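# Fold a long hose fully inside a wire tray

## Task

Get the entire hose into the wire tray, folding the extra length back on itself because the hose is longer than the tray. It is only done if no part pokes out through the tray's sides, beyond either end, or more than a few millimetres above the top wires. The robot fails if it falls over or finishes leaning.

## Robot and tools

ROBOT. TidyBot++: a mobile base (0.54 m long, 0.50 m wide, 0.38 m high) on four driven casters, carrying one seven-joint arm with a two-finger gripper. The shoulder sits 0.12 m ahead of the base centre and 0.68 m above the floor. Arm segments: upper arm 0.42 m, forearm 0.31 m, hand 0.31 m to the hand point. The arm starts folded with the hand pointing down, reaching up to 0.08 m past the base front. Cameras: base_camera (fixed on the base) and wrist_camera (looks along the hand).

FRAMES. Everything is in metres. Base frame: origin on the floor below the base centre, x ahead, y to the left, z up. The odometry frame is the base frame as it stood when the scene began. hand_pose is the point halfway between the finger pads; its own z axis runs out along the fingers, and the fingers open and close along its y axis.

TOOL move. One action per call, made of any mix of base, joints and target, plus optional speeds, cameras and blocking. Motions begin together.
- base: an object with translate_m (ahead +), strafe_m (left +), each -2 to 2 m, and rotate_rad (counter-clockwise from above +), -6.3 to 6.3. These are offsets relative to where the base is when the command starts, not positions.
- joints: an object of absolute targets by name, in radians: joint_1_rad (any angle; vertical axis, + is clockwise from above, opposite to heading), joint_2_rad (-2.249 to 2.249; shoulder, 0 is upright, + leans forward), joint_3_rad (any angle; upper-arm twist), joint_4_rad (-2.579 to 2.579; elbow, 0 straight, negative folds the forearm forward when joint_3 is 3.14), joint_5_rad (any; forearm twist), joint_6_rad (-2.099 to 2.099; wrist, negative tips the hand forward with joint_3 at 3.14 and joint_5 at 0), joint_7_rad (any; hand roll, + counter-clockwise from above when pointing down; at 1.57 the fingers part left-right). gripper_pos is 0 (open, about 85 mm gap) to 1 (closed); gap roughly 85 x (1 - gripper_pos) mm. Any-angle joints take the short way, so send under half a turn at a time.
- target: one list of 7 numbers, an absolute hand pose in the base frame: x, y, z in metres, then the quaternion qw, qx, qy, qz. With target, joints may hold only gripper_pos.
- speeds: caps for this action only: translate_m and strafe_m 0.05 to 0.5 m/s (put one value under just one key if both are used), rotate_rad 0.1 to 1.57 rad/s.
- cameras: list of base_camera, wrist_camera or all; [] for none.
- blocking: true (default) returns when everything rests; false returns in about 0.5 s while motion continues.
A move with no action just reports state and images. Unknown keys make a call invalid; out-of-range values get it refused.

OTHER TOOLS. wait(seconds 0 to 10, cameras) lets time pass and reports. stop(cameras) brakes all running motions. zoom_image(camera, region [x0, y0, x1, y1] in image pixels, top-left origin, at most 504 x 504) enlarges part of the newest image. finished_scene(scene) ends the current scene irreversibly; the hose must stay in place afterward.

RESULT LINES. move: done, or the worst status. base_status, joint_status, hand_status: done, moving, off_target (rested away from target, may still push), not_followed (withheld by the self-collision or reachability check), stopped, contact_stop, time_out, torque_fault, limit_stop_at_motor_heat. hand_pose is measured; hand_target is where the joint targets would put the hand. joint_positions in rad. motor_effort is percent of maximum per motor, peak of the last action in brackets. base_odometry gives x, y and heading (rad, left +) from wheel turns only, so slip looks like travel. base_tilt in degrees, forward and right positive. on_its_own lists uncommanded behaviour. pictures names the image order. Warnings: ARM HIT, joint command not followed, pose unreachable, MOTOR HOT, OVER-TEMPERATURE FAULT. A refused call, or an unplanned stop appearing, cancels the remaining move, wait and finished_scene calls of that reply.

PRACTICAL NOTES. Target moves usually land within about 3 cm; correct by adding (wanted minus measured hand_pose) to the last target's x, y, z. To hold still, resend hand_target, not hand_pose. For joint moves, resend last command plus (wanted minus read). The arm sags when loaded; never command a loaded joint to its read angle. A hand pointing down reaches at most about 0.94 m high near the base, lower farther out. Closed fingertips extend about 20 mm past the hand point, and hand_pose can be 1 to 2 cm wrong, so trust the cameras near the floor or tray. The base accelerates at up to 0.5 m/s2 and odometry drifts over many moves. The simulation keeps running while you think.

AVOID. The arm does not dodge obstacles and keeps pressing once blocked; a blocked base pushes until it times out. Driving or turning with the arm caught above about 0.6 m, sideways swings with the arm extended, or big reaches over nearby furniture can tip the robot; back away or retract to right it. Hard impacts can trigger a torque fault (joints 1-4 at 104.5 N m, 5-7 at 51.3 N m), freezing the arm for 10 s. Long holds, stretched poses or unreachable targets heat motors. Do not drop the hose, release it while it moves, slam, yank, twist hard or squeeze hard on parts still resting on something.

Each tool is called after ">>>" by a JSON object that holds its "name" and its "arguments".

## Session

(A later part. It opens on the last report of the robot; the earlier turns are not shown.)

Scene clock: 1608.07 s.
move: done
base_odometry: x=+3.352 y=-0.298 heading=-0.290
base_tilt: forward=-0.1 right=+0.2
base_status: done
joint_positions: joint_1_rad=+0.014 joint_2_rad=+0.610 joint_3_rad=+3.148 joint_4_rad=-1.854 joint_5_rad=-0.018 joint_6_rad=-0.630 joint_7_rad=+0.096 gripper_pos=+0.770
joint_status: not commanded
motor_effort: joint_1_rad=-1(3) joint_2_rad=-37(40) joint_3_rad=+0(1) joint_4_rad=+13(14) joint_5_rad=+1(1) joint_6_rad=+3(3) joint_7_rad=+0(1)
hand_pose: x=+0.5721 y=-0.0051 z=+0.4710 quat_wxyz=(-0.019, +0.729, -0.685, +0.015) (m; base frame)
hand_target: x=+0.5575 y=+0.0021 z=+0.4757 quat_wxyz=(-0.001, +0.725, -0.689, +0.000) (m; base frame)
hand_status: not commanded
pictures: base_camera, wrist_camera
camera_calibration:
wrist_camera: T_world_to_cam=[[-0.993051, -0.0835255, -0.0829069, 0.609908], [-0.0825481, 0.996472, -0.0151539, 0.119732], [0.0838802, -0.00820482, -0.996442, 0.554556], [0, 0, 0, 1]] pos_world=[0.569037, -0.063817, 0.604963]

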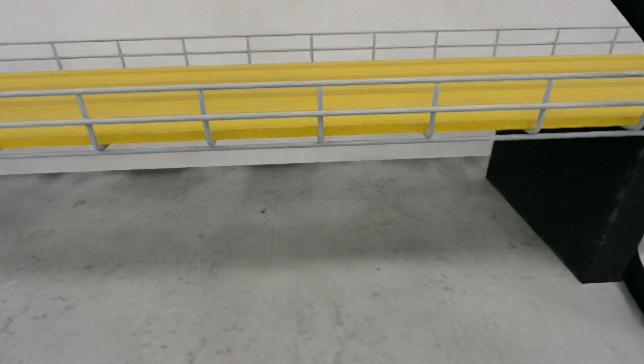

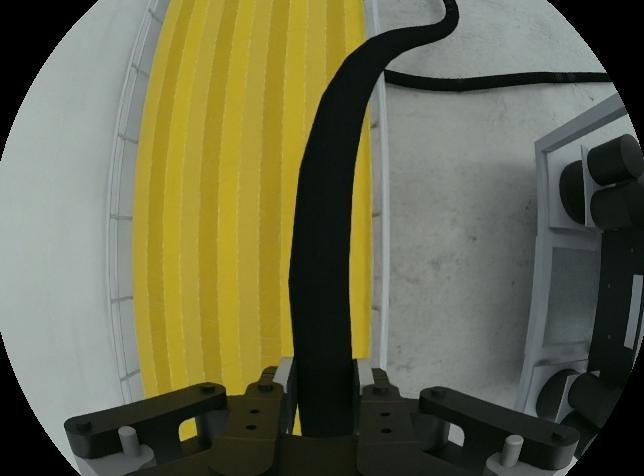

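>>> {"name": "move", "arguments": {"base": {"translate_m": 0.1}, "joints": {"joint_2_rad": 0.97, "joint_4_rad": -1.77, "joint_6_rad": -0.42}}}

Scene clock: 1614.83 s.
move: off_target
base_odometry: x=+3.448 y=-0.327 heading=-0.290
base_tilt: forward=-0.2 right=+0.1
base_status: done
joint_positions: joint_1_rad=+0.014 joint_2_rad=+0.958 joint_3_rad=+3.148 joint_4_rad=-1.809 joint_5_rad=-0.018 joint_6_rad=-0.521 joint_7_rad=+0.094 gripper_pos=+0.770
joint_status: joint_4_rad off_target (ended at -1.809, target -1.770); joint_6_rad off_target (ended at -0.521, target -0.420); the others done
motor_effort: joint_1_rad=-2(3) joint_2_rad=-40(42) joint_3_rad=-2(2) joint_4_rad=+8(15) joint_5_rad=+0(1) joint_6_rad=+2(4) joint_7_rad=+1(1)
hand_pose: x=+0.5328 y=-0.0051 z=+0.3233 quat_wxyz=(+0.048, +0.726, -0.684, -0.055) (m; base frame)
hand_target: x=+0.5832 y=+0.0022 z=+0.3191 quat_wxyz=(+0.006, +0.725, -0.689, -0.007) (m; base frame)
hand_status: not commanded
pictures: base_camera, wrist_camera
camera_calibration:
wrist_camera: T_world_to_cam=[[-0.990498, -0.0819711, 0.110429, 0.494765], [-0.0823481, 0.996603, 0.00115017, 0.108884], [-0.110148, -0.00795438, -0.993883, 0.513244], [0, 0, 0, 1]] pos_world=[0.555563, -0.0638747, 0.455343]

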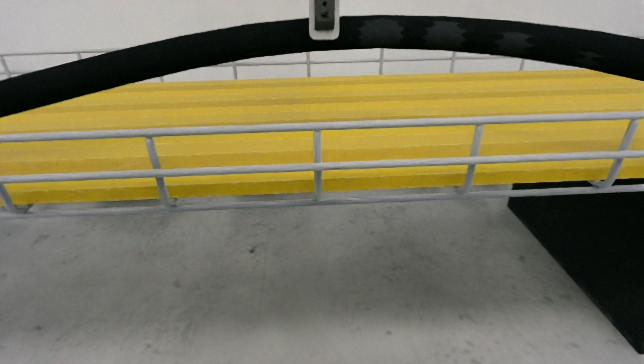

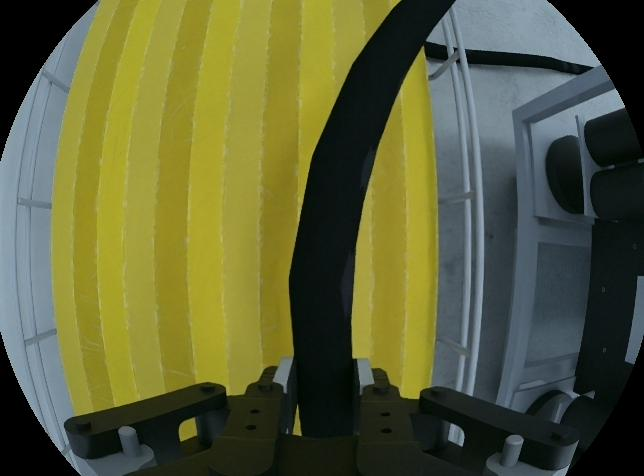

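>>> {"name": "move", "arguments": {"base": {"translate_m": 0.06}, "joints": {"joint_2_rad": 1.12, "joint_4_rad": -1.63, "joint_6_rad": -0.38}}}

>>> {"name": "move", "arguments": {"joints": {"joint_2_rad": 1.21, "joint_4_rad": -1.58, "joint_6_rad": -0.3}}}

Scene clock: 1620.97 s.
move: off_target
base_odometry: x=+3.506 y=-0.345 heading=-0.291
base_tilt: forward=-0.1 right=+0.2
base_status: done
joint_positions: joint_1_rad=+0.014 joint_2_rad=+1.114 joint_3_rad=+3.150 joint_4_rad=-1.672 joint_5_rad=-0.018 joint_6_rad=-0.488 joint_7_rad=+0.089 gripper_pos=+0.770
joint_status: joint_4_rad off_target (ended at -1.672, target -1.630); joint_6_rad off_target (ended at -0.488, target -0.380); the others done
motor_effort: joint_1_rad=-3(5) joint_2_rad=-43(46) joint_3_rad=-2(4) joint_4_rad=+9(12) joint_5_rad=+0(1) joint_6_rad=+4(5) joint_7_rad=+1(2)
hand_pose: x=+0.5651 y=-0.0070 z=+0.2639 quat_wxyz=(+0.044, +0.725, -0.686, -0.049) (m; base frame)
hand_target: x=+0.6213 y=+0.0023 z=+0.2633 quat_wxyz=(-0.005, +0.725, -0.689, +0.004) (m; base frame)
hand_status: not commanded
pictures: base_camera, wrist_camera
camera_calibration:
wrist_camera: T_world_to_cam=[[-0.992346, -0.0769299, 0.0965994, 0.537874], [-0.0776531, 0.996973, -0.00374455, 0.112166], [-0.096019, -0.0112171, -0.995316, 0.450114], [0, 0, 0, 1]] pos_world=[0.585687, -0.0653985, 0.396467]

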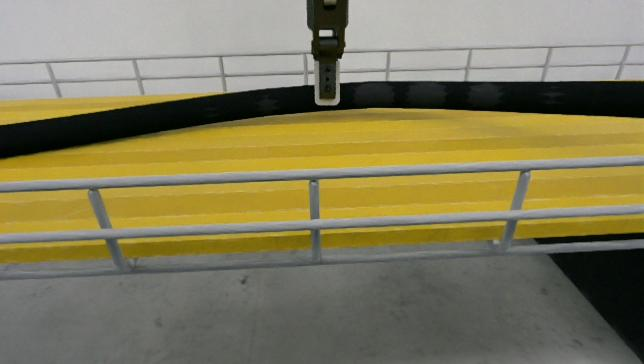

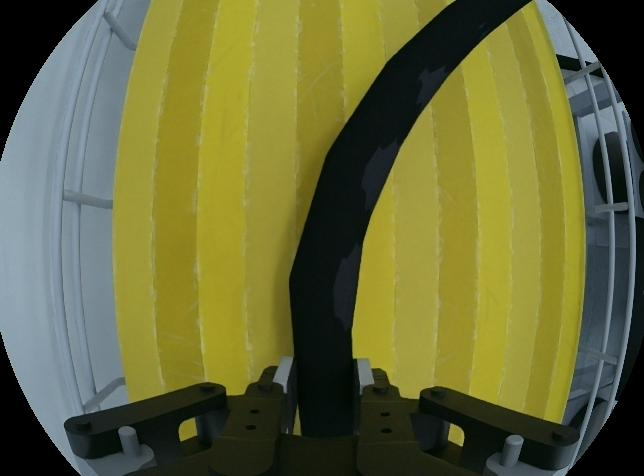

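Scene clock: 1621.87 s.
move: off_target
base_odometry: x=+3.505 y=-0.344 heading=-0.291
base_tilt: forward=-0.2 right=+0.2
base_status: not commanded
joint_positions: joint_1_rad=+0.014 joint_2_rad=+1.134 joint_3_rad=+3.150 joint_4_rad=-1.658 joint_5_rad=-0.018 joint_6_rad=-0.465 joint_7_rad=+0.089 gripper_pos=+0.770
joint_status: joint_2_rad off_target (ended at +1.134, target +1.210); joint_4_rad off_target (ended at -1.658, target -1.580); joint_6_rad off_target (ended at -0.465, target -0.300)
motor_effort: joint_1_rad=-3(3) joint_2_rad=-30(44) joint_3_rad=-3(3) joint_4_rad=+19(20) joint_5_rad=-1(1) joint_6_rad=+18(20) joint_7_rad=+0(2)
hand_pose: x=+0.5722 y=-0.0073 z=+0.2551 quat_wxyz=(+0.039, +0.725, -0.686, -0.043) (m; base frame)
hand_target: x=+0.6370 y=+0.0023 z=+0.2244 quat_wxyz=(-0.018, +0.724, -0.689, +0.018) (m; base frame)
hand_status: not commanded
pictures: base_camera, wrist_camera
camera_calibration:
wrist_camera: T_world_to_cam=[[-0.99383, -0.0769463, 0.0798777, 0.550931], [-0.0776552, 0.996963, -0.00580212, 0.11348], [-0.0791887, -0.0119692, -0.996788, 0.43286], [0, 0, 0, 1]] pos_world=[0.590622, -0.0655619, 0.388121]

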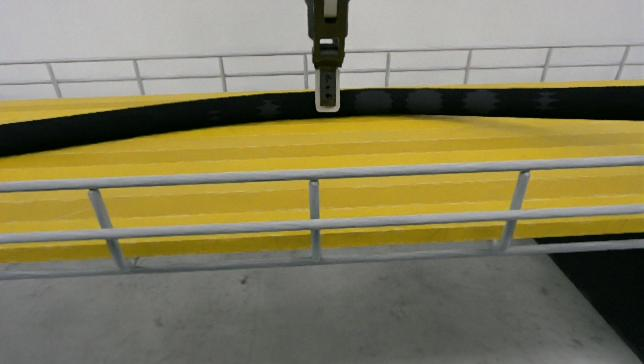

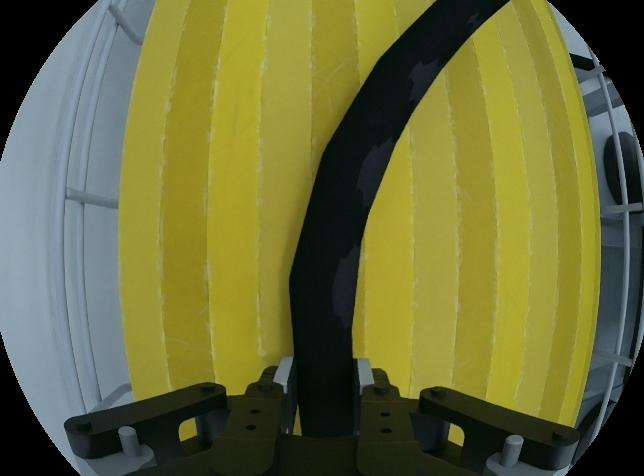

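>>> {"name": "move", "arguments": {"joints": {"gripper_pos": 0.6}}}

Scene clock: 1626.40 s.
move: done
base_odometry: x=+3.505 y=-0.344 heading=-0.291
base_tilt: forward=-0.2 right=+0.2
base_status: not commanded
joint_positions: joint_1_rad=+0.012 joint_2_rad=+1.157 joint_3_rad=+3.150 joint_4_rad=-1.620 joint_5_rad=-0.018 joint_6_rad=-0.396 joint_7_rad=+0.089 gripper_pos=+0.600
joint_status: all done
motor_effort: joint_1_rad=-1(4) joint_2_rad=-33(40) joint_3_rad=+0(3) joint_4_rad=+10(28) joint_5_rad=-1(2) joint_6_rad=+7(30) joint_7_rad=-1(1)
hand_pose: x=+0.6068 y=-0.0074 z=+0.2460 quat_wxyz=(+0.011, +0.727, -0.687, -0.011) (m; base frame)
hand_target: x=+0.6370 y=+0.0023 z=+0.2244 quat_wxyz=(-0.018, +0.724, -0.689, +0.018) (m; base frame)
hand_status: not commanded
pictures: base_camera, wrist_camera
camera_calibration:
wrist_camera: T_world_to_cam=[[-0.996907, -0.0784949, -0.00384135, 0.608429], [-0.0784308, 0.996811, -0.0146858, 0.118944], [0.00498186, -0.0143391, -0.999885, 0.37615], [0, 0, 0, 1]] pos_world=[0.614002, -0.0654121, 0.38019]

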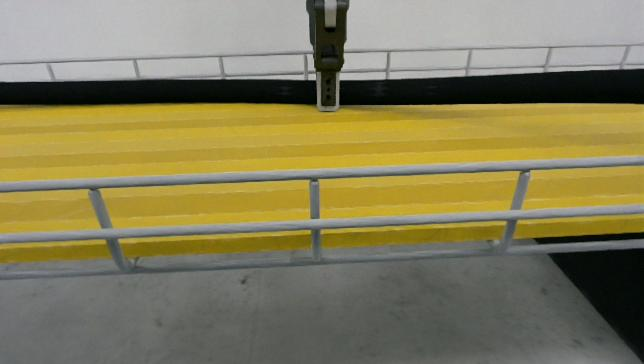

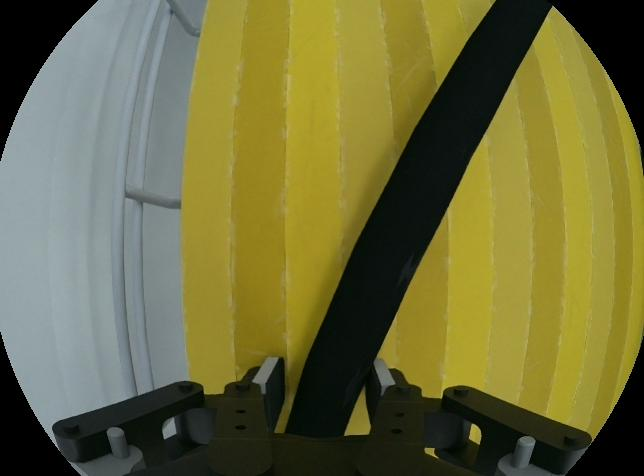

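>>> {"name": "move", "arguments": {"joints": {"joint_7_rad":-0.35}, "cameras": ["base_camera","wrist_camera"]}}

>>> {"name": "move", "arguments": {"joints": {"gripper_pos":0.1}, "cameras": ["base_camera","wrist_camera"]}}

Scene clock: 1652.03 s.
move: done
base_odometry: x=+3.505 y=-0.344 heading=-0.291
base_tilt: forward=-0.1 right=+0.1
base_status: not commanded
joint_positions: joint_1_rad=+0.007 joint_2_rad=+1.159 joint_3_rad=+3.145 joint_4_rad=-1.609 joint_5_rad=-0.018 joint_6_rad=-0.388 joint_7_rad=-0.299 gripper_pos=+0.600
joint_status: all done
motor_effort: joint_1_rad=+0(1) joint_2_rad=-36(39) joint_3_rad=+1(2) joint_4_rad=+7(11) joint_5_rad=+0(1) joint_6_rad=+3(7) joint_7_rad=-1(2)
hand_pose: x=+0.6146 y=-0.0020 z=+0.2461 quat_wxyz=(+0.005, +0.584, -0.812, -0.006) (m; base frame)
hand_target: x=+0.6370 y=+0.0023 z=+0.2244 quat_wxyz=(-0.022, +0.573, -0.819, +0.014) (m; base frame)
hand_status: not commanded
pictures: base_camera, wrist_camera
camera_calibration:
wrist_camera: T_world_to_cam=[[-0.954454, 0.297734, -0.019292, 0.595092], [0.298073, 0.954374, -0.0179833, -0.11648], [0.0130575, -0.0229147, -0.999652, 0.371254], [0, 0, 0, 1]] pos_world=[0.59786, -0.0575069, 0.380511]

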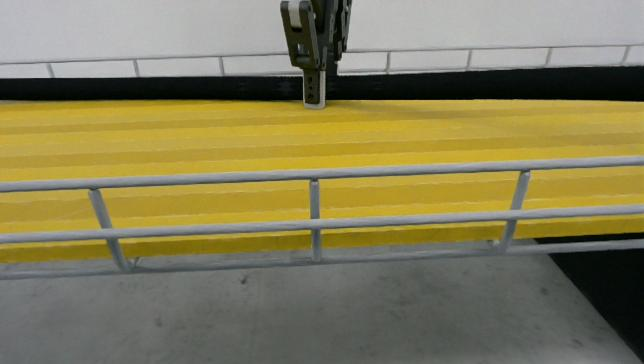

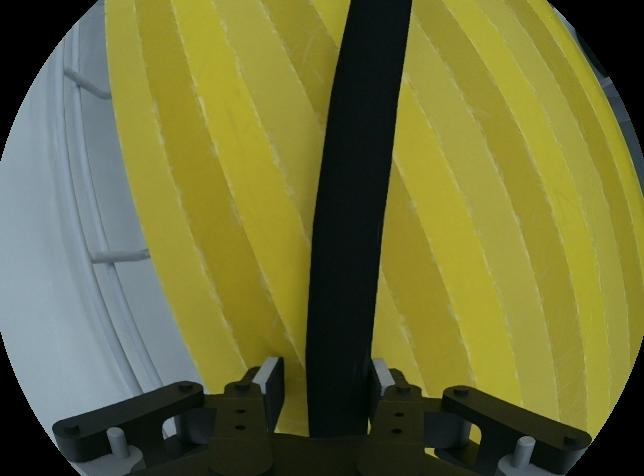

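Scene clock: 1652.87 s.
move: done
base_odometry: x=+3.505 y=-0.344 heading=-0.291
base_tilt: forward=-0.1 right=+0.2
base_status: not commanded
joint_positions: joint_1_rad=+0.007 joint_2_rad=+1.178 joint_3_rad=+3.145 joint_4_rad=-1.602 joint_5_rad=-0.018 joint_6_rad=-0.378 joint_7_rad=-0.299 gripper_pos=+0.100
joint_status: all done
motor_effort: joint_1_rad=+0(1) joint_2_rad=-40(42) joint_3_rad=+0(1) joint_4_rad=+5(8) joint_5_rad=+0(1) joint_6_rad=+1(4) joint_7_rad=+0(1)
hand_pose: x=+0.6136 y=-0.0021 z=+0.2375 quat_wxyz=(+0.006, +0.584, -0.812, -0.006) (m; base frame)
hand_target: x=+0.6370 y=+0.0023 z=+0.2244 quat_wxyz=(-0.022, +0.573, -0.819, +0.014) (m; base frame)
hand_status: not commanded
pictures: base_camera, wrist_camera
camera_calibration:
wrist_camera: T_world_to_cam=[[-0.954442, 0.29786, -0.0178678, 0.5937], [0.298174, 0.95433, -0.0186276, -0.11624], [0.0115034, -0.0231067, -0.999667, 0.36364], [0, 0, 0, 1]] pos_world=[0.597129, -0.0575055, 0.371961]

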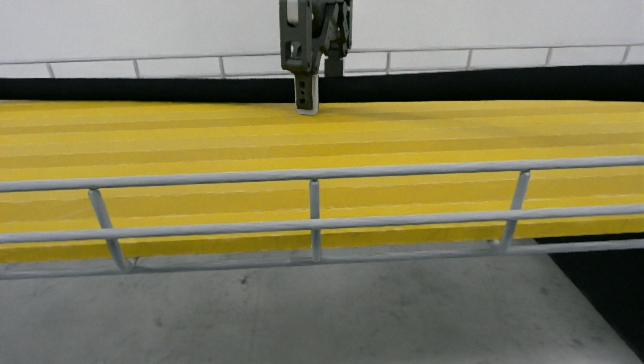

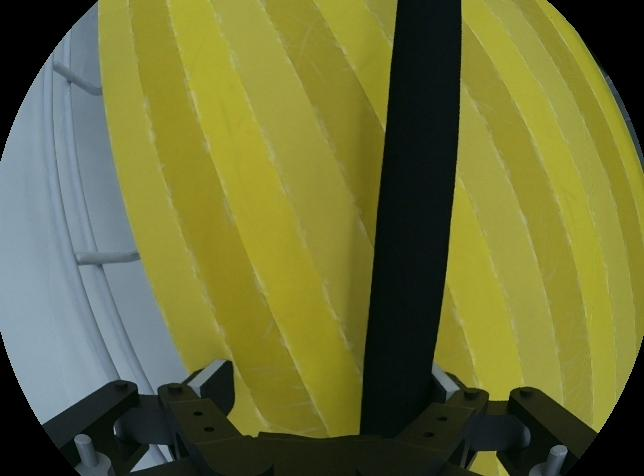

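>>> {"name": "move", "arguments": {"joints": {"joint_2_rad":0.92,"joint_4_rad":-1.83,"joint_6_rad":-0.42}, "cameras": ["base_camera","wrist_camera"]}}

>>> {"name": "move", "arguments": {"joints": {"joint_2_rad":0.3,"joint_4_rad":-1.5,"joint_6_rad":-1.05,"joint_1_rad":-0.5}, "cameras": ["base_camera","wrist_camera"]}}

>>> {"name": "move", "arguments": {"joints": {"joint_1_rad":0.6,"joint_7_rad":0.6}, "cameras": ["base_camera","wrist_camera"]}}

Scene clock: 1660.33 s.
move: done
base_odometry: x=+3.505 y=-0.344 heading=-0.291
base_tilt: forward=-0.2 right=+0.1
base_status: not commanded
joint_positions: joint_1_rad=+0.007 joint_2_rad=+0.903 joint_3_rad=+3.145 joint_4_rad=-1.809 joint_5_rad=-0.018 joint_6_rad=-0.378 joint_7_rad=-0.299 gripper_pos=+0.100
joint_status: all done
motor_effort: joint_1_rad=+0(1) joint_2_rad=-38(46) joint_3_rad=+0(1) joint_4_rad=+6(7) joint_5_rad=-1(1) joint_6_rad=+1(1) joint_7_rad=-1(1)
hand_pose: x=+0.5964 y=-0.0018 z=+0.3458 quat_wxyz=(-0.022, +0.583, -0.812, +0.014) (m; base frame)
hand_target: x=+0.5649 y=+0.0022 z=+0.3350 quat_wxyz=(+0.011, +0.574, -0.819, -0.009) (m; base frame)
hand_status: not commanded
pictures: base_camera, wrist_camera
camera_calibration:
wrist_camera: T_world_to_cam=[[-0.950793, 0.298451, -0.083183, 0.599513], [0.299349, 0.954142, 0.00175237, -0.117078], [0.0798914, -0.0232346, -0.996533, 0.430235], [0, 0, 0, 1]] pos_world=[0.570688, -0.0572202, 0.478817]

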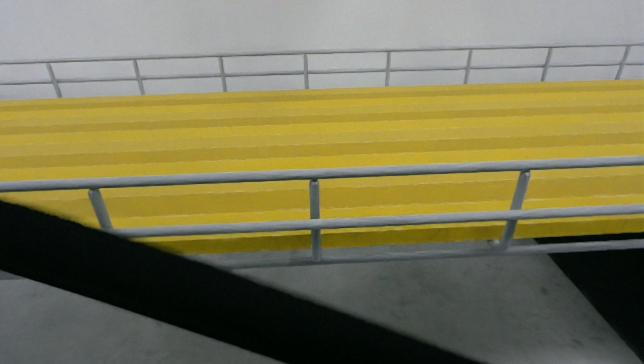

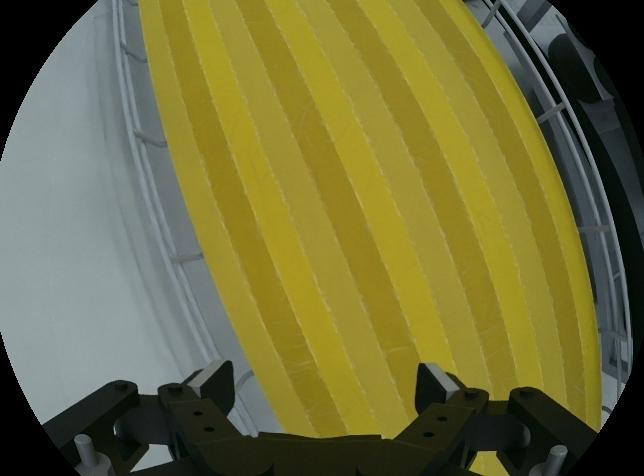

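Scene clock: 1662.50 s.
move: done
base_odometry: x=+3.505 y=-0.344 heading=-0.291
base_tilt: forward=-0.2 right=+0.2
base_status: not commanded
joint_positions: joint_1_rad=-0.489 joint_2_rad=+0.288 joint_3_rad=+3.141 joint_4_rad=-1.519 joint_5_rad=-0.018 joint_6_rad=-0.967 joint_7_rad=-0.299 gripper_pos=+0.100
joint_status: all done
motor_effort: joint_1_rad=-1(3) joint_2_rad=-30(41) joint_3_rad=+0(2) joint_4_rad=+17(17) joint_5_rad=+0(1) joint_6_rad=+3(4) joint_7_rad=-1(1)
hand_pose: x=+0.5904 y=+0.2576 z=+0.7216 quat_wxyz=(-0.172, +0.756, -0.629, +0.062) (m; base frame)
hand_target: x=+0.5743 y=+0.2511 z=+0.7142 quat_wxyz=(-0.136, +0.751, -0.645, +0.051) (m; base frame)
hand_status: not commanded
pictures: base_camera, wrist_camera
camera_calibration:
wrist_camera: T_world_to_cam=[[-0.912985, -0.163932, -0.373609, 0.853995], [-0.21529, 0.971431, 0.0998596, -0.134869], [0.346566, 0.171605, -0.922195, 0.549949], [0, 0, 0, 1]] pos_world=[0.560056, 0.176639, 0.839688]

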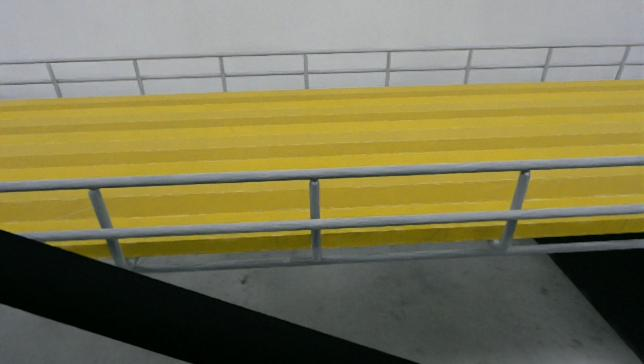

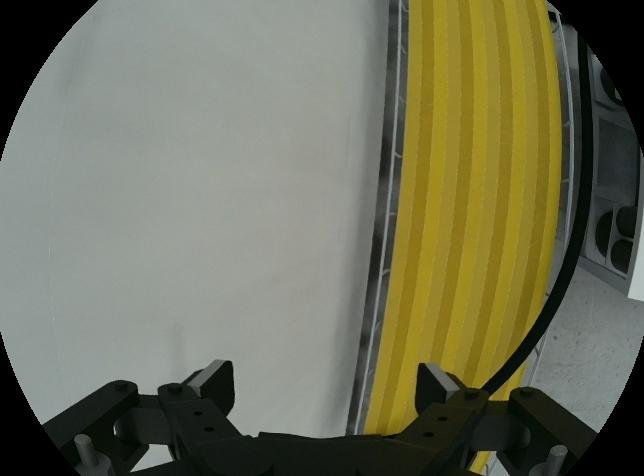

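Scene clock: 1665.20 s.
move: done
base_odometry: x=+3.505 y=-0.344 heading=-0.291
base_tilt: forward=-0.2 right=+0.2
base_status: not commanded
joint_positions: joint_1_rad=+0.591 joint_2_rad=+0.288 joint_3_rad=+3.142 joint_4_rad=-1.517 joint_5_rad=-0.018 joint_6_rad=-0.969 joint_7_rad=+0.546 gripper_pos=+0.100
joint_status: all done
motor_effort: joint_1_rad=+0(3) joint_2_rad=-30(31) joint_3_rad=+0(2) joint_4_rad=+17(18) joint_5_rad=+0(1) joint_6_rad=+3(3) joint_7_rad=+0(2)
hand_pose: x=+0.5681 y=-0.2947 z=+0.7219 quat_wxyz=(-0.047, +0.677, -0.713, +0.177) (m; base frame)
hand_target: x=+0.5493 y=-0.2918 z=+0.7142 quat_wxyz=(-0.027, +0.700, -0.699, +0.143) (m; base frame)
hand_status: not commanded
pictures: base_camera, wrist_camera
camera_calibration:
wrist_camera: T_world_to_cam=[[-0.938749, -0.00578598, -0.344554, 0.78345], [0.0653405, 0.978732, -0.194458, 0.452032], [0.338352, -0.20506, -0.918405, 0.543687], [0, 0, 0, 1]] pos_world=[0.521969, -0.326397, 0.857167]

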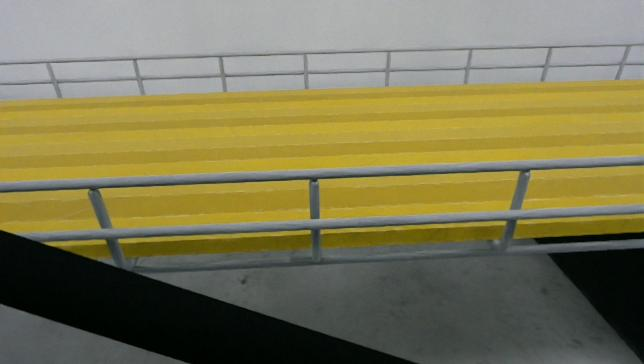

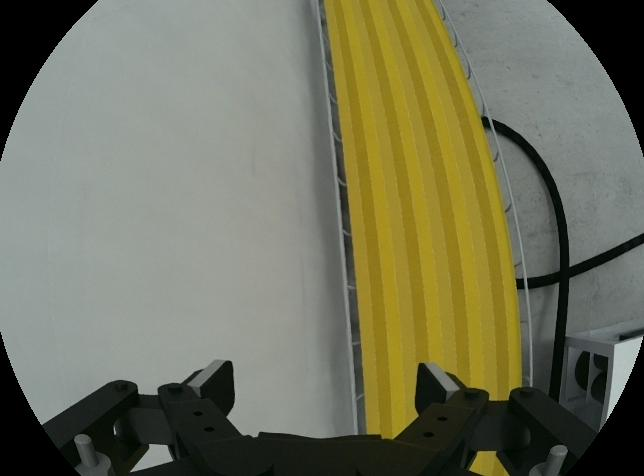

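>>> {"name": "move", "arguments": {"joints": {"joint_1_rad":-0.9,"joint_7_rad":-0.9}, "cameras": ["wrist_camera"]}}

Scene clock: 1687.30 s.
move: done
base_odometry: x=+3.505 y=-0.344 heading=-0.291
base_tilt: forward=-0.1 right=+0.1
base_status: not commanded
joint_positions: joint_1_rad=-0.891 joint_2_rad=+0.288 joint_3_rad=+3.140 joint_4_rad=-1.516 joint_5_rad=-0.018 joint_6_rad=-0.969 joint_7_rad=-0.846 gripper_pos=+0.100
joint_status: all done
motor_effort: joint_1_rad=+0(3) joint_2_rad=-29(32) joint_3_rad=+0(2) joint_4_rad=+17(18) joint_5_rad=+0(1) joint_6_rad=+3(3) joint_7_rad=-1(1)
hand_pose: x=+0.4514 y=+0.4222 z=+0.7223 quat_wxyz=(-0.182, +0.709, -0.681, -0.024) (m; base frame)
hand_target: x=+0.4405 y=+0.4086 z=+0.7142 quat_wxyz=(-0.144, +0.700, -0.699, -0.017) (m; base frame)
hand_status: not commanded
pictures: wrist_camera
camera_calibration:
wrist_camera: T_world_to_cam=[[-0.9645, -0.0161758, -0.263589, 0.635742], [-0.0873627, 0.961468, 0.260667, -0.494449], [0.249216, 0.274441, -0.928749, 0.575796], [0, 0, 0, 1]] pos_world=[0.426479, 0.327659, 0.831231]

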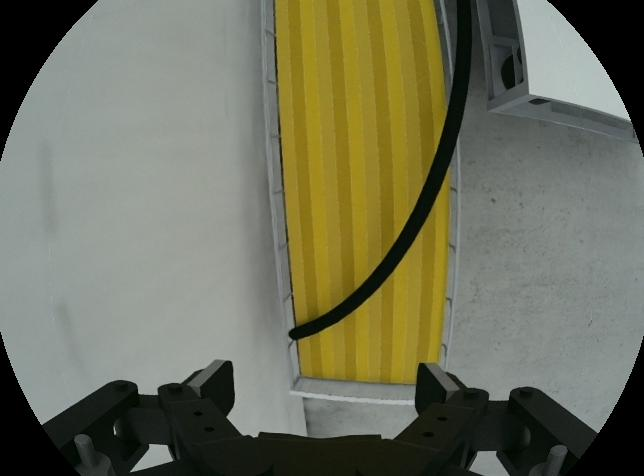

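>>> {"name": "move", "arguments": {"base": {"translate_m":-0.35}, "joints": {"joint_1_rad":1.3,"joint_7_rad":1.3,"joint_2_rad":0.2,"joint_4_rad":-1.2,"joint_6_rad":-1.0}, "cameras": ["base_camera","wrist_camera"]}}

Scene clock: 1719.63 s.
move: done
base_odometry: x=+3.170 y=-0.244 heading=-0.291
base_tilt: forward=-0.2 right=+0.2
base_status: done
joint_positions: joint_1_rad=+1.291 joint_2_rad=+0.198 joint_3_rad=+3.138 joint_4_rad=-1.220 joint_5_rad=-0.018 joint_6_rad=-0.970 joint_7_rad=+1.246 gripper_pos=+0.100
joint_status: all done
motor_effort: joint_1_rad=+0(4) joint_2_rad=-29(33) joint_3_rad=+0(3) joint_4_rad=+19(20) joint_5_rad=-1(1) joint_6_rad=+6(7) joint_7_rad=-1(2)
hand_pose: x=+0.2939 y=-0.5806 z=+0.9156 quat_wxyz=(+0.162, +0.642, -0.672, +0.330) (m; base frame)
hand_target: x=+0.2826 y=-0.5810 z=+0.9181 quat_wxyz=(+0.178, +0.660, -0.659, +0.316) (m; base frame)
hand_status: not commanded
pictures: base_camera, wrist_camera
camera_calibration:
wrist_camera: T_world_to_cam=[[-0.965553, -0.0819792, -0.246953, 0.465478], [0.105639, 0.743838, -0.659959, 1.06542], [0.237796, -0.663314, -0.709555, 0.327922], [0, 0, 0, 1]] pos_world=[0.258916, -0.536821, 1.05076]

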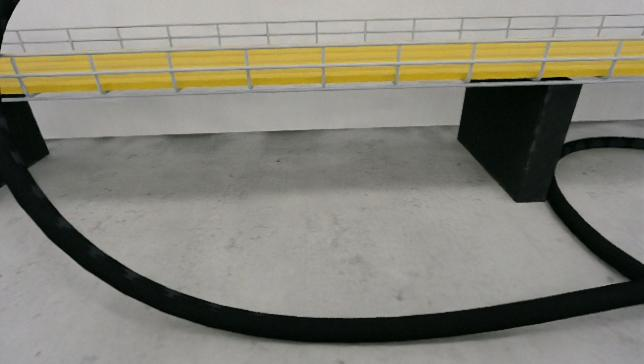

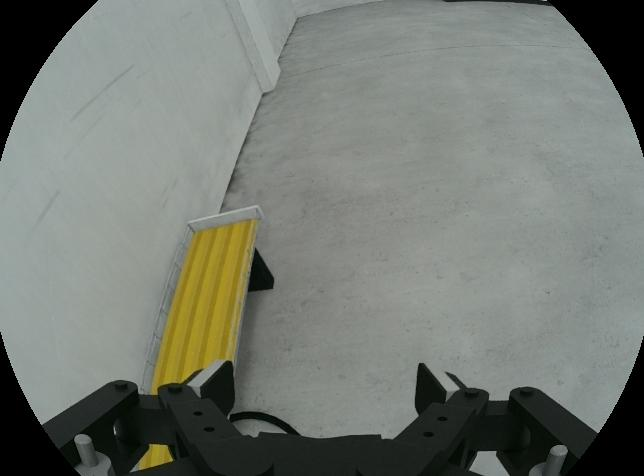

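>>> {"name": "move", "arguments": {"joints": {"joint_1_rad":1.0,"joint_7_rad":1.0,"joint_2_rad":0.0,"joint_4_rad":-1.4,"joint_6_rad":-1.55}, "cameras": ["wrist_camera"]}}

>>> {"name": "move", "arguments": {"joints": {"joint_1_rad":-0.5,"joint_7_rad":-0.5,"joint_2_rad":0.2,"joint_4_rad":-1.2,"joint_6_rad":-1.0}, "cameras": ["wrist_camera"]}}

Scene clock: 1725.93 s.
move: done
base_odometry: x=+3.170 y=-0.244 heading=-0.291
base_tilt: forward=-0.2 right=+0.2
base_status: not commanded
joint_positions: joint_1_rad=+1.012 joint_2_rad=-0.006 joint_3_rad=+3.137 joint_4_rad=-1.379 joint_5_rad=-0.018 joint_6_rad=-1.467 joint_7_rad=+1.053 gripper_pos=+0.100
joint_status: all done
motor_effort: joint_1_rad=+0(3) joint_2_rad=-19(31) joint_3_rad=+0(2) joint_4_rad=+17(19) joint_5_rad=+0(1) joint_6_rad=+3(6) joint_7_rad=-1(1)
hand_pose: x=+0.3375 y=-0.3330 z=+0.8674 quat_wxyz=(+0.028, +0.715, -0.683, +0.148) (m; base frame)
hand_target: x=+0.3200 y=-0.3095 z=+0.8504 quat_wxyz=(+0.020, +0.704, -0.703, +0.093) (m; base frame)
hand_status: not commanded
pictures: wrist_camera
camera_calibration:
wrist_camera: T_world_to_cam=[[-0.977038, -0.0957319, -0.190346, 0.466172], [-0.0417191, 0.96204, -0.269702, 0.628678], [0.20894, -0.255568, -0.943943, 0.796469], [0, 0, 0, 1]] pos_world=[0.315281, -0.356633, 1.01011]

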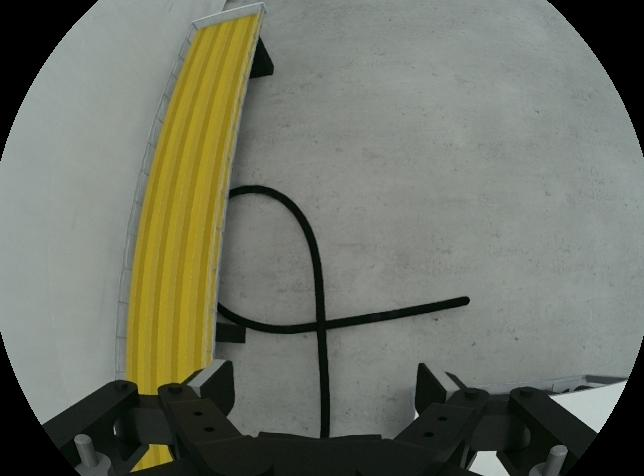

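Scene clock: 1729.00 s.
move: done
base_odometry: x=+3.170 y=-0.244 heading=-0.291
base_tilt: forward=-0.2 right=+0.1
base_status: not commanded
joint_positions: joint_1_rad=-0.491 joint_2_rad=+0.175 joint_3_rad=+3.137 joint_4_rad=-1.220 joint_5_rad=-0.018 joint_6_rad=-1.079 joint_7_rad=-0.446 gripper_pos=+0.100
joint_status: all done
motor_effort: joint_1_rad=+0(2) joint_2_rad=-27(28) joint_3_rad=+0(1) joint_4_rad=+18(19) joint_5_rad=+0(1) joint_6_rad=+5(6) joint_7_rad=-1(1)
hand_pose: x=+0.6224 y=+0.2788 z=+0.9068 quat_wxyz=(-0.314, +0.683, -0.653, +0.093) (m; base frame)
hand_target: x=+0.6477 y=+0.2913 z=+0.9181 quat_wxyz=(-0.348, +0.660, -0.659, +0.102) (m; base frame)
hand_status: not commanded
pictures: wrist_camera
camera_calibration:
wrist_camera: T_world_to_cam=[[-0.81113, 0.039372, -0.583539, 1.02617], [-0.139662, 0.955828, 0.258624, -0.353763], [0.567946, 0.291276, -0.769803, 0.396626], [0, 0, 0, 1]] pos_world=[0.557689, 0.182207, 0.995626]

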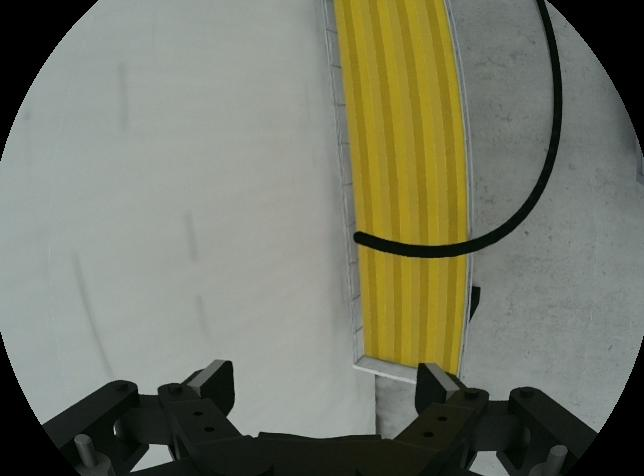

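>>> {"name": "move", "arguments": {"joints": {"joint_1_rad":0.9,"joint_7_rad":0.9,"joint_2_rad":0.6,"joint_4_rad":-1.5,"joint_6_rad":-1.05}, "cameras": ["wrist_camera"]}}

>>> {"name": "zoom_image", "arguments": {"camera": "base_camera", "region": [500, 120, 644, 364]}}

Scene clock: 1747.67 s.
move: done
base_odometry: x=+3.170 y=-0.244 heading=-0.291
base_tilt: forward=-0.2 right=+0.2
base_status: not commanded
joint_positions: joint_1_rad=+0.893 joint_2_rad=+0.573 joint_3_rad=+3.140 joint_4_rad=-1.480 joint_5_rad=-0.018 joint_6_rad=-1.077 joint_7_rad=+0.846 gripper_pos=+0.100
joint_status: all done
motor_effort: joint_1_rad=-1(3) joint_2_rad=-36(39) joint_3_rad=+0(2) joint_4_rad=+13(19) joint_5_rad=+0(1) joint_6_rad=+0(6) joint_7_rad=-1(2)
hand_pose: x=+0.4441 y=-0.3931 z=+0.5783 quat_wxyz=(-0.008, +0.688, -0.726, +0.006) (m; base frame)
hand_target: x=+0.4354 y=-0.3953 z=+0.5591 quat_wxyz=(-0.001, +0.708, -0.707, -0.004) (m; base frame)
hand_status: not commanded
pictures: wrist_camera
camera_calibration:
wrist_camera: T_world_to_cam=[[-0.997985, 0.0327253, -0.0543661, 0.490642], [0.0335619, 0.999331, -0.014546, 0.446679], [0.0538537, -0.0163413, -0.998415, 0.680323], [0, 0, 0, 1]] pos_world=[0.438024, -0.451319, 0.712416]

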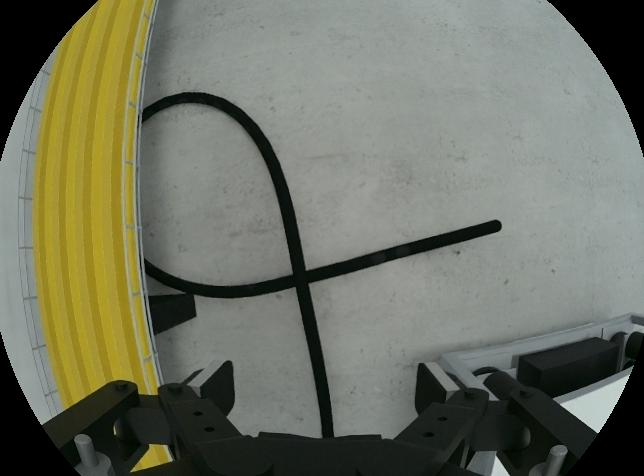

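This scene's latest camera images include none from base_camera. They are from: wrist_camera. base_camera's image comes with the result of a call that names it in "cameras".

>>> {"name": "zoom_image", "arguments": {"camera": "wrist_camera", "region": [240, 220, 370, 330]}}

Scaled by 3.877.

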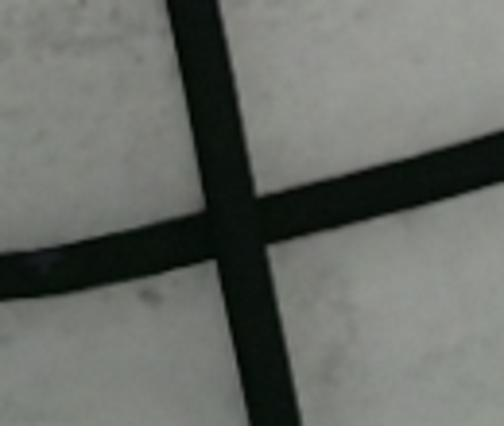

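>>> {"name": "move", "arguments": {"joints": {"joint_1_rad":0.726,"joint_7_rad":0.88,"joint_2_rad":1.475,"joint_4_rad":-1.337,"joint_6_rad":-0.33,"gripper_pos":0.1}, "cameras": ["wrist_camera"]}}

Scene clock: 1792.73 s.
move: done
base_odometry: x=+3.170 y=-0.244 heading=-0.291
base_tilt: forward=-0.2 right=+0.2
base_status: not commanded
joint_positions: joint_1_rad=+0.739 joint_2_rad=+1.449 joint_3_rad=+3.140 joint_4_rad=-1.357 joint_5_rad=-0.018 joint_6_rad=-0.412 joint_7_rad=+0.848 gripper_pos=+0.100
joint_status: all done
motor_effort: joint_1_rad=+0(2) joint_2_rad=-44(48) joint_3_rad=-1(1) joint_4_rad=+4(14) joint_5_rad=+0(1) joint_6_rad=-1(2) joint_7_rad=-1(2)
hand_pose: x=+0.4897 y=-0.3319 z=+0.1258 quat_wxyz=(-0.004, +0.738, -0.673, -0.038) (m; base frame)
hand_target: x=+0.5097 y=-0.3438 z=+0.1133 quat_wxyz=(-0.001, +0.759, -0.651, +0.000) (m; base frame)
hand_status: not commanded
pictures: wrist_camera
camera_calibration:
wrist_camera: T_world_to_cam=[[-0.993575, -0.112818, 0.00899925, 0.451107], [-0.112293, 0.992614, 0.0459199, 0.439031], [-0.0141133, 0.0446143, -0.998905, 0.280651], [0, 0, 0, 1]] pos_world=[0.50147, -0.397416, 0.256123]

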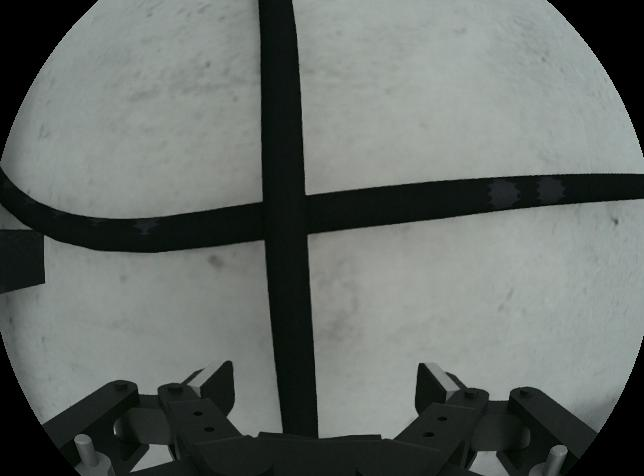

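>>> {"name": "move", "arguments": {"joints": {"joint_2_rad":1.69,"joint_4_rad":-1.11,"joint_6_rad":-0.32}, "cameras": ["wrist_camera"]}}

>>> {"name": "move", "arguments": {"joints": {"gripper_pos":0.93}, "cameras": []}}

>>> {"name": "move", "arguments": {"joints": {"joint_2_rad":0.7,"joint_4_rad":-1.8,"joint_6_rad":-0.66}, "cameras": ["base_camera","wrist_camera"]}}

Scene clock: 1800.40 s.
move: done
base_odometry: x=+3.170 y=-0.244 heading=-0.291
base_tilt: forward=-0.2 right=+0.2
base_status: not commanded
joint_positions: joint_1_rad=+0.739 joint_2_rad=+1.671 joint_3_rad=+3.140 joint_4_rad=-1.129 joint_5_rad=-0.018 joint_6_rad=-0.398 joint_7_rad=+0.848 gripper_pos=+0.100
joint_status: all done
motor_effort: joint_1_rad=-1(1) joint_2_rad=-44(47) joint_3_rad=-1(1) joint_4_rad=+4(5) joint_5_rad=+0(1) joint_6_rad=+0(1) joint_7_rad=-1(1)
hand_pose: x=+0.4963 y=-0.3381 z=+0.0327 quat_wxyz=(-0.004, +0.739, -0.674, -0.028) (m; base frame)
hand_target: x=+0.5167 y=-0.3500 z=+0.0244 quat_wxyz=(-0.001, +0.759, -0.651, +0.011) (m; base frame)
hand_status: not commanded
pictures: wrist_camera
camera_calibration:
wrist_camera: T_world_to_cam=[[-0.993657, -0.112379, -0.0040714, 0.458433], [-0.112451, 0.993185, 0.030638, 0.450925], [0.00060059, 0.0309015, -0.999522, 0.17613], [0, 0, 0, 1]] pos_world=[0.506126, -0.401776, 0.164096]

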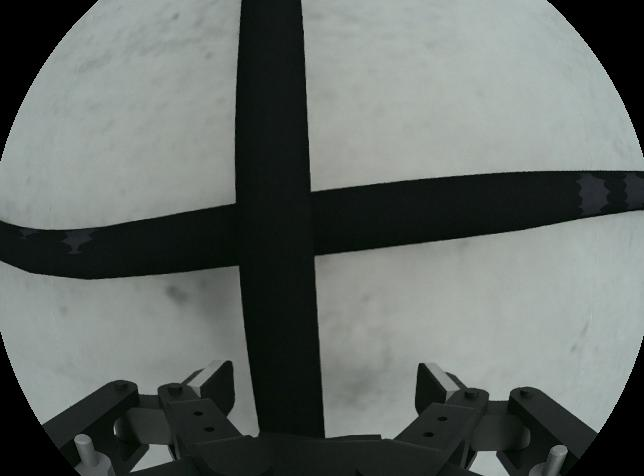

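Scene clock: 1801.40 s.
move: off_target
base_odometry: x=+3.170 y=-0.244 heading=-0.291
base_tilt: forward=-0.1 right=+0.2
base_status: not commanded
joint_positions: joint_1_rad=+0.739 joint_2_rad=+1.671 joint_3_rad=+3.140 joint_4_rad=-1.126 joint_5_rad=-0.018 joint_6_rad=-0.396 joint_7_rad=+0.848 gripper_pos=+0.747
joint_status: gripper_pos off_target (ended at +0.747, target +0.930)
motor_effort: joint_1_rad=-1(1) joint_2_rad=-43(44) joint_3_rad=-1(1) joint_4_rad=+4(5) joint_5_rad=+0(1) joint_6_rad=-1(1) joint_7_rad=+0(1)
hand_pose: x=+0.4980 y=-0.3393 z=+0.0329 quat_wxyz=(-0.004, +0.739, -0.673, -0.026) (m; base frame)
hand_target: x=+0.5167 y=-0.3500 z=+0.0244 quat_wxyz=(-0.001, +0.759, -0.651, +0.011) (m; base frame)
hand_status: not commanded
pictures: none
No camera images: "cameras" was empty.

Scene clock: 1803.67 s.
move: done
base_odometry: x=+3.170 y=-0.244 heading=-0.291
base_tilt: forward=-0.2 right=+0.2
base_status: not commanded
joint_positions: joint_1_rad=+0.739 joint_2_rad=+0.712 joint_3_rad=+3.140 joint_4_rad=-1.795 joint_5_rad=-0.018 joint_6_rad=-0.591 joint_7_rad=+0.848 gripper_pos=+0.747
joint_status: all done
motor_effort: joint_1_rad=-1(2) joint_2_rad=-41(53) joint_3_rad=-1(2) joint_4_rad=+12(13) joint_5_rad=-2(2) joint_6_rad=+2(4) joint_7_rad=-1(2)
hand_pose: x=+0.4734 y=-0.3157 z=+0.4361 quat_wxyz=(-0.005, +0.740, -0.672, +0.021) (m; base frame)
hand_target: x=+0.4595 y=-0.2994 z=+0.4406 quat_wxyz=(-0.001, +0.760, -0.650, -0.009) (m; base frame)
hand_status: not commanded
pictures: base_camera, wrist_camera
camera_calibration:
wrist_camera: T_world_to_cam=[[-0.990463, -0.11806, -0.0710251, 0.465736], [-0.115269, 0.992437, -0.042204, 0.446598], [0.0754706, -0.0336145, -0.996581, 0.521576], [0, 0, 0, 1]] pos_world=[0.473409, -0.370703, 0.57172]

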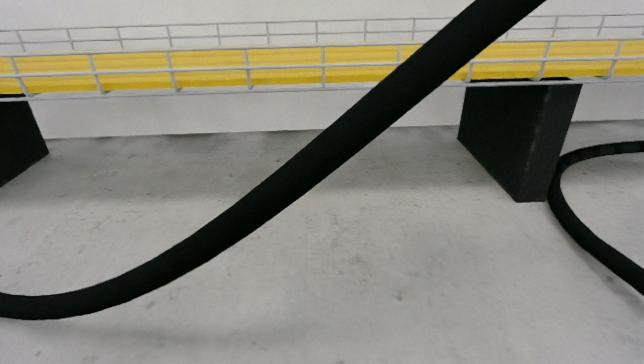

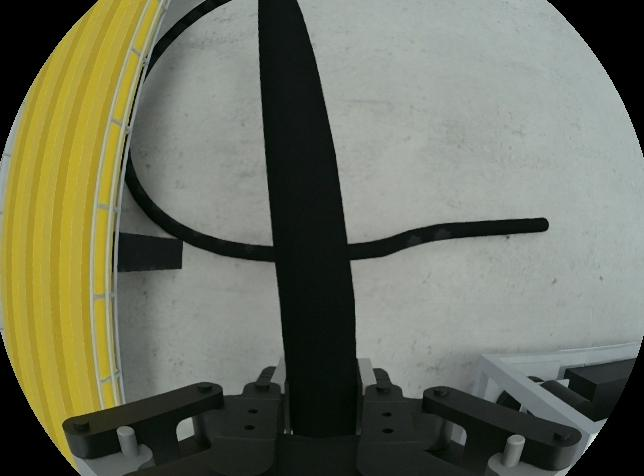

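>>> {"name": "move", "arguments": {"base": {"translate_m":-0.3}, "speeds": {"translate_m":0.25}, "cameras": ["base_camera","wrist_camera"]}}

>>> {"name": "move", "arguments": {"base": {"strafe_m":-0.45}, "speeds": {"strafe_m":0.25}, "cameras": ["base_camera","wrist_camera"]}}

Scene clock: 1811.60 s.
move: done
base_odometry: x=+2.882 y=-0.158 heading=-0.291
base_tilt: forward=-0.2 right=+0.2
base_status: done
joint_positions: joint_1_rad=+0.732 joint_2_rad=+0.711 joint_3_rad=+3.140 joint_4_rad=-1.799 joint_5_rad=-0.018 joint_6_rad=-0.596 joint_7_rad=+0.848 gripper_pos=+0.747
joint_status: not commanded
motor_effort: joint_1_rad=-1(3) joint_2_rad=-40(43) joint_3_rad=-1(2) joint_4_rad=+11(13) joint_5_rad=-1(2) joint_6_rad=+2(3) joint_7_rad=-1(2)
hand_pose: x=+0.4729 y=-0.3111 z=+0.4356 quat_wxyz=(-0.005, +0.742, -0.670, +0.018) (m; base frame)
hand_target: x=+0.4595 y=-0.2994 z=+0.4406 quat_wxyz=(-0.001, +0.760, -0.650, -0.009) (m; base frame)
hand_status: not commanded
pictures: base_camera, wrist_camera
camera_calibration:
wrist_camera: T_world_to_cam=[[-0.990047, -0.124212, -0.0661621, 0.461543], [-0.121995, 0.991857, -0.036574, 0.442516], [0.0701663, -0.0281385, -0.997138, 0.525715], [0, 0, 0, 1]] pos_world=[0.474047, -0.36679, 0.570932]

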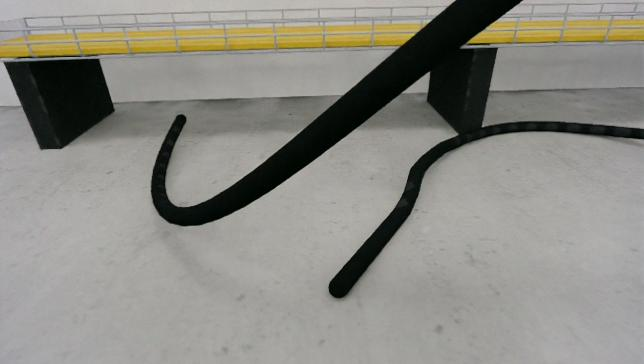

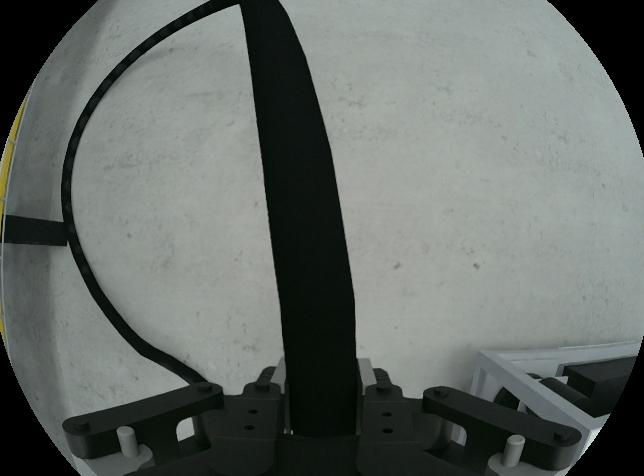

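Scene clock: 1814.23 s.
move: done
base_odometry: x=+2.753 y=-0.590 heading=-0.291
base_tilt: forward=-0.2 right=+0.2
base_status: done
joint_positions: joint_1_rad=+0.727 joint_2_rad=+0.711 joint_3_rad=+3.140 joint_4_rad=-1.800 joint_5_rad=-0.018 joint_6_rad=-0.597 joint_7_rad=+0.848 gripper_pos=+0.747
joint_status: not commanded
motor_effort: joint_1_rad=+1(2) joint_2_rad=-40(42) joint_3_rad=+0(2) joint_4_rad=+12(13) joint_5_rad=-1(2) joint_6_rad=+2(3) joint_7_rad=-1(2)
hand_pose: x=+0.4740 y=-0.3089 z=+0.4358 quat_wxyz=(-0.006, +0.744, -0.668, +0.017) (m; base frame)
hand_target: x=+0.4595 y=-0.2994 z=+0.4406 quat_wxyz=(-0.001, +0.760, -0.650, -0.009) (m; base frame)
hand_status: not commanded
pictures: base_camera, wrist_camera
camera_calibration:
wrist_camera: T_world_to_cam=[[-0.98947, -0.129118, -0.0653982, 0.460762], [-0.126994, 0.991262, -0.0356705, 0.442251], [0.0694324, -0.0269897, -0.997221, 0.526665], [0, 0, 0, 1]] pos_world=[0.475506, -0.364679, 0.57111]

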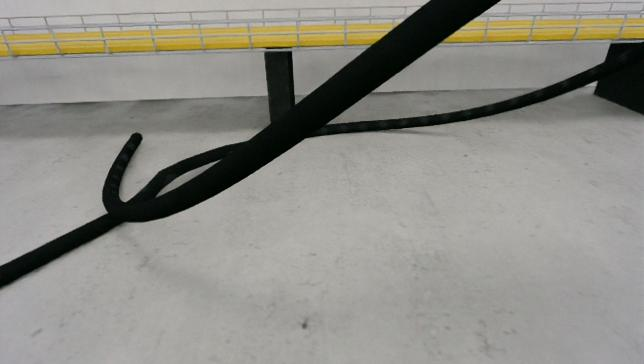

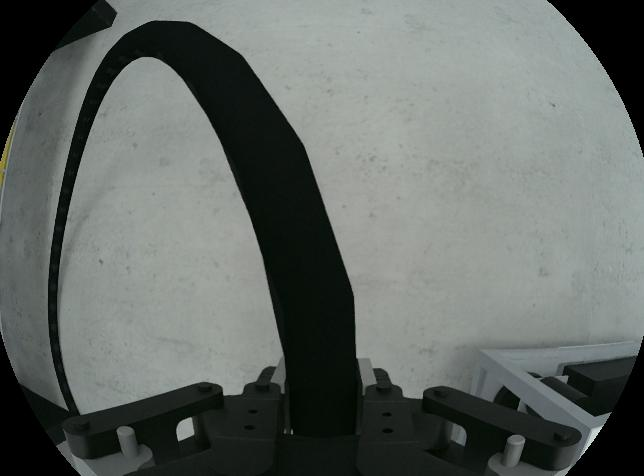

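>>> {"name": "move", "arguments": {"base": {"strafe_m":-1.45}, "speeds": {"strafe_m":0.35}, "cameras": ["base_camera","wrist_camera"]}}

Scene clock: 1846.67 s.
move: done
base_odometry: x=+2.336 y=-1.979 heading=-0.292
base_tilt: forward=-0.2 right=+0.2
base_status: done
joint_positions: joint_1_rad=+0.722 joint_2_rad=+0.710 joint_3_rad=+3.140 joint_4_rad=-1.801 joint_5_rad=-0.018 joint_6_rad=-0.597 joint_7_rad=+0.848 gripper_pos=+0.747
joint_status: not commanded
motor_effort: joint_1_rad=+1(3) joint_2_rad=-40(41) joint_3_rad=+1(2) joint_4_rad=+12(13) joint_5_rad=-2(3) joint_6_rad=+2(3) joint_7_rad=-2(3)
hand_pose: x=+0.4748 y=-0.3066 z=+0.4358 quat_wxyz=(-0.006, +0.745, -0.666, +0.016) (m; base frame)
hand_target: x=+0.4595 y=-0.2994 z=+0.4406 quat_wxyz=(-0.001, +0.760, -0.650, -0.009) (m; base frame)
hand_status: not commanded
pictures: base_camera, wrist_camera
camera_calibration:
wrist_camera: T_world_to_cam=[[-0.988909, -0.133821, -0.0644231, 0.459777], [-0.131812, 0.990674, -0.0345036, 0.441715], [0.0684396, -0.0256292, -0.997326, 0.527567], [0, 0, 0, 1]] pos_world=[0.476795, -0.362547, 0.571017]

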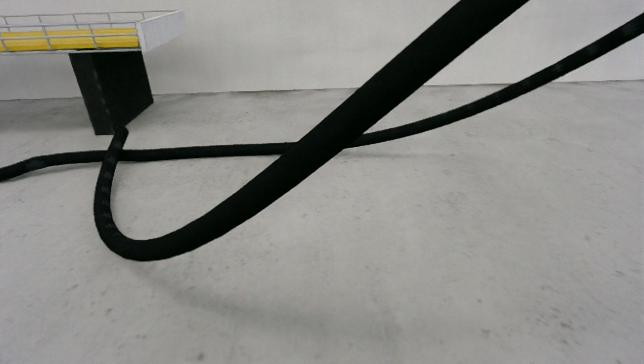

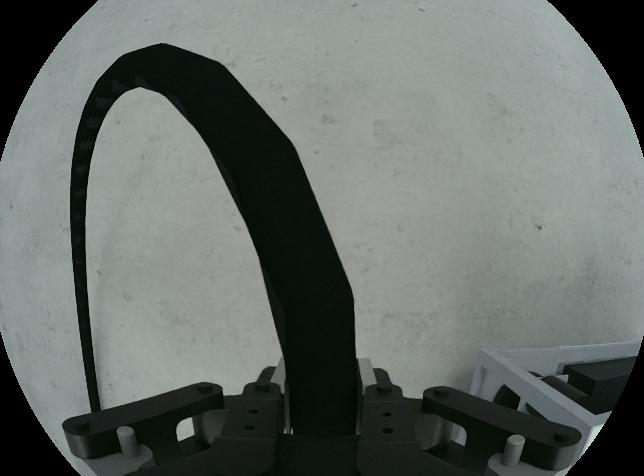

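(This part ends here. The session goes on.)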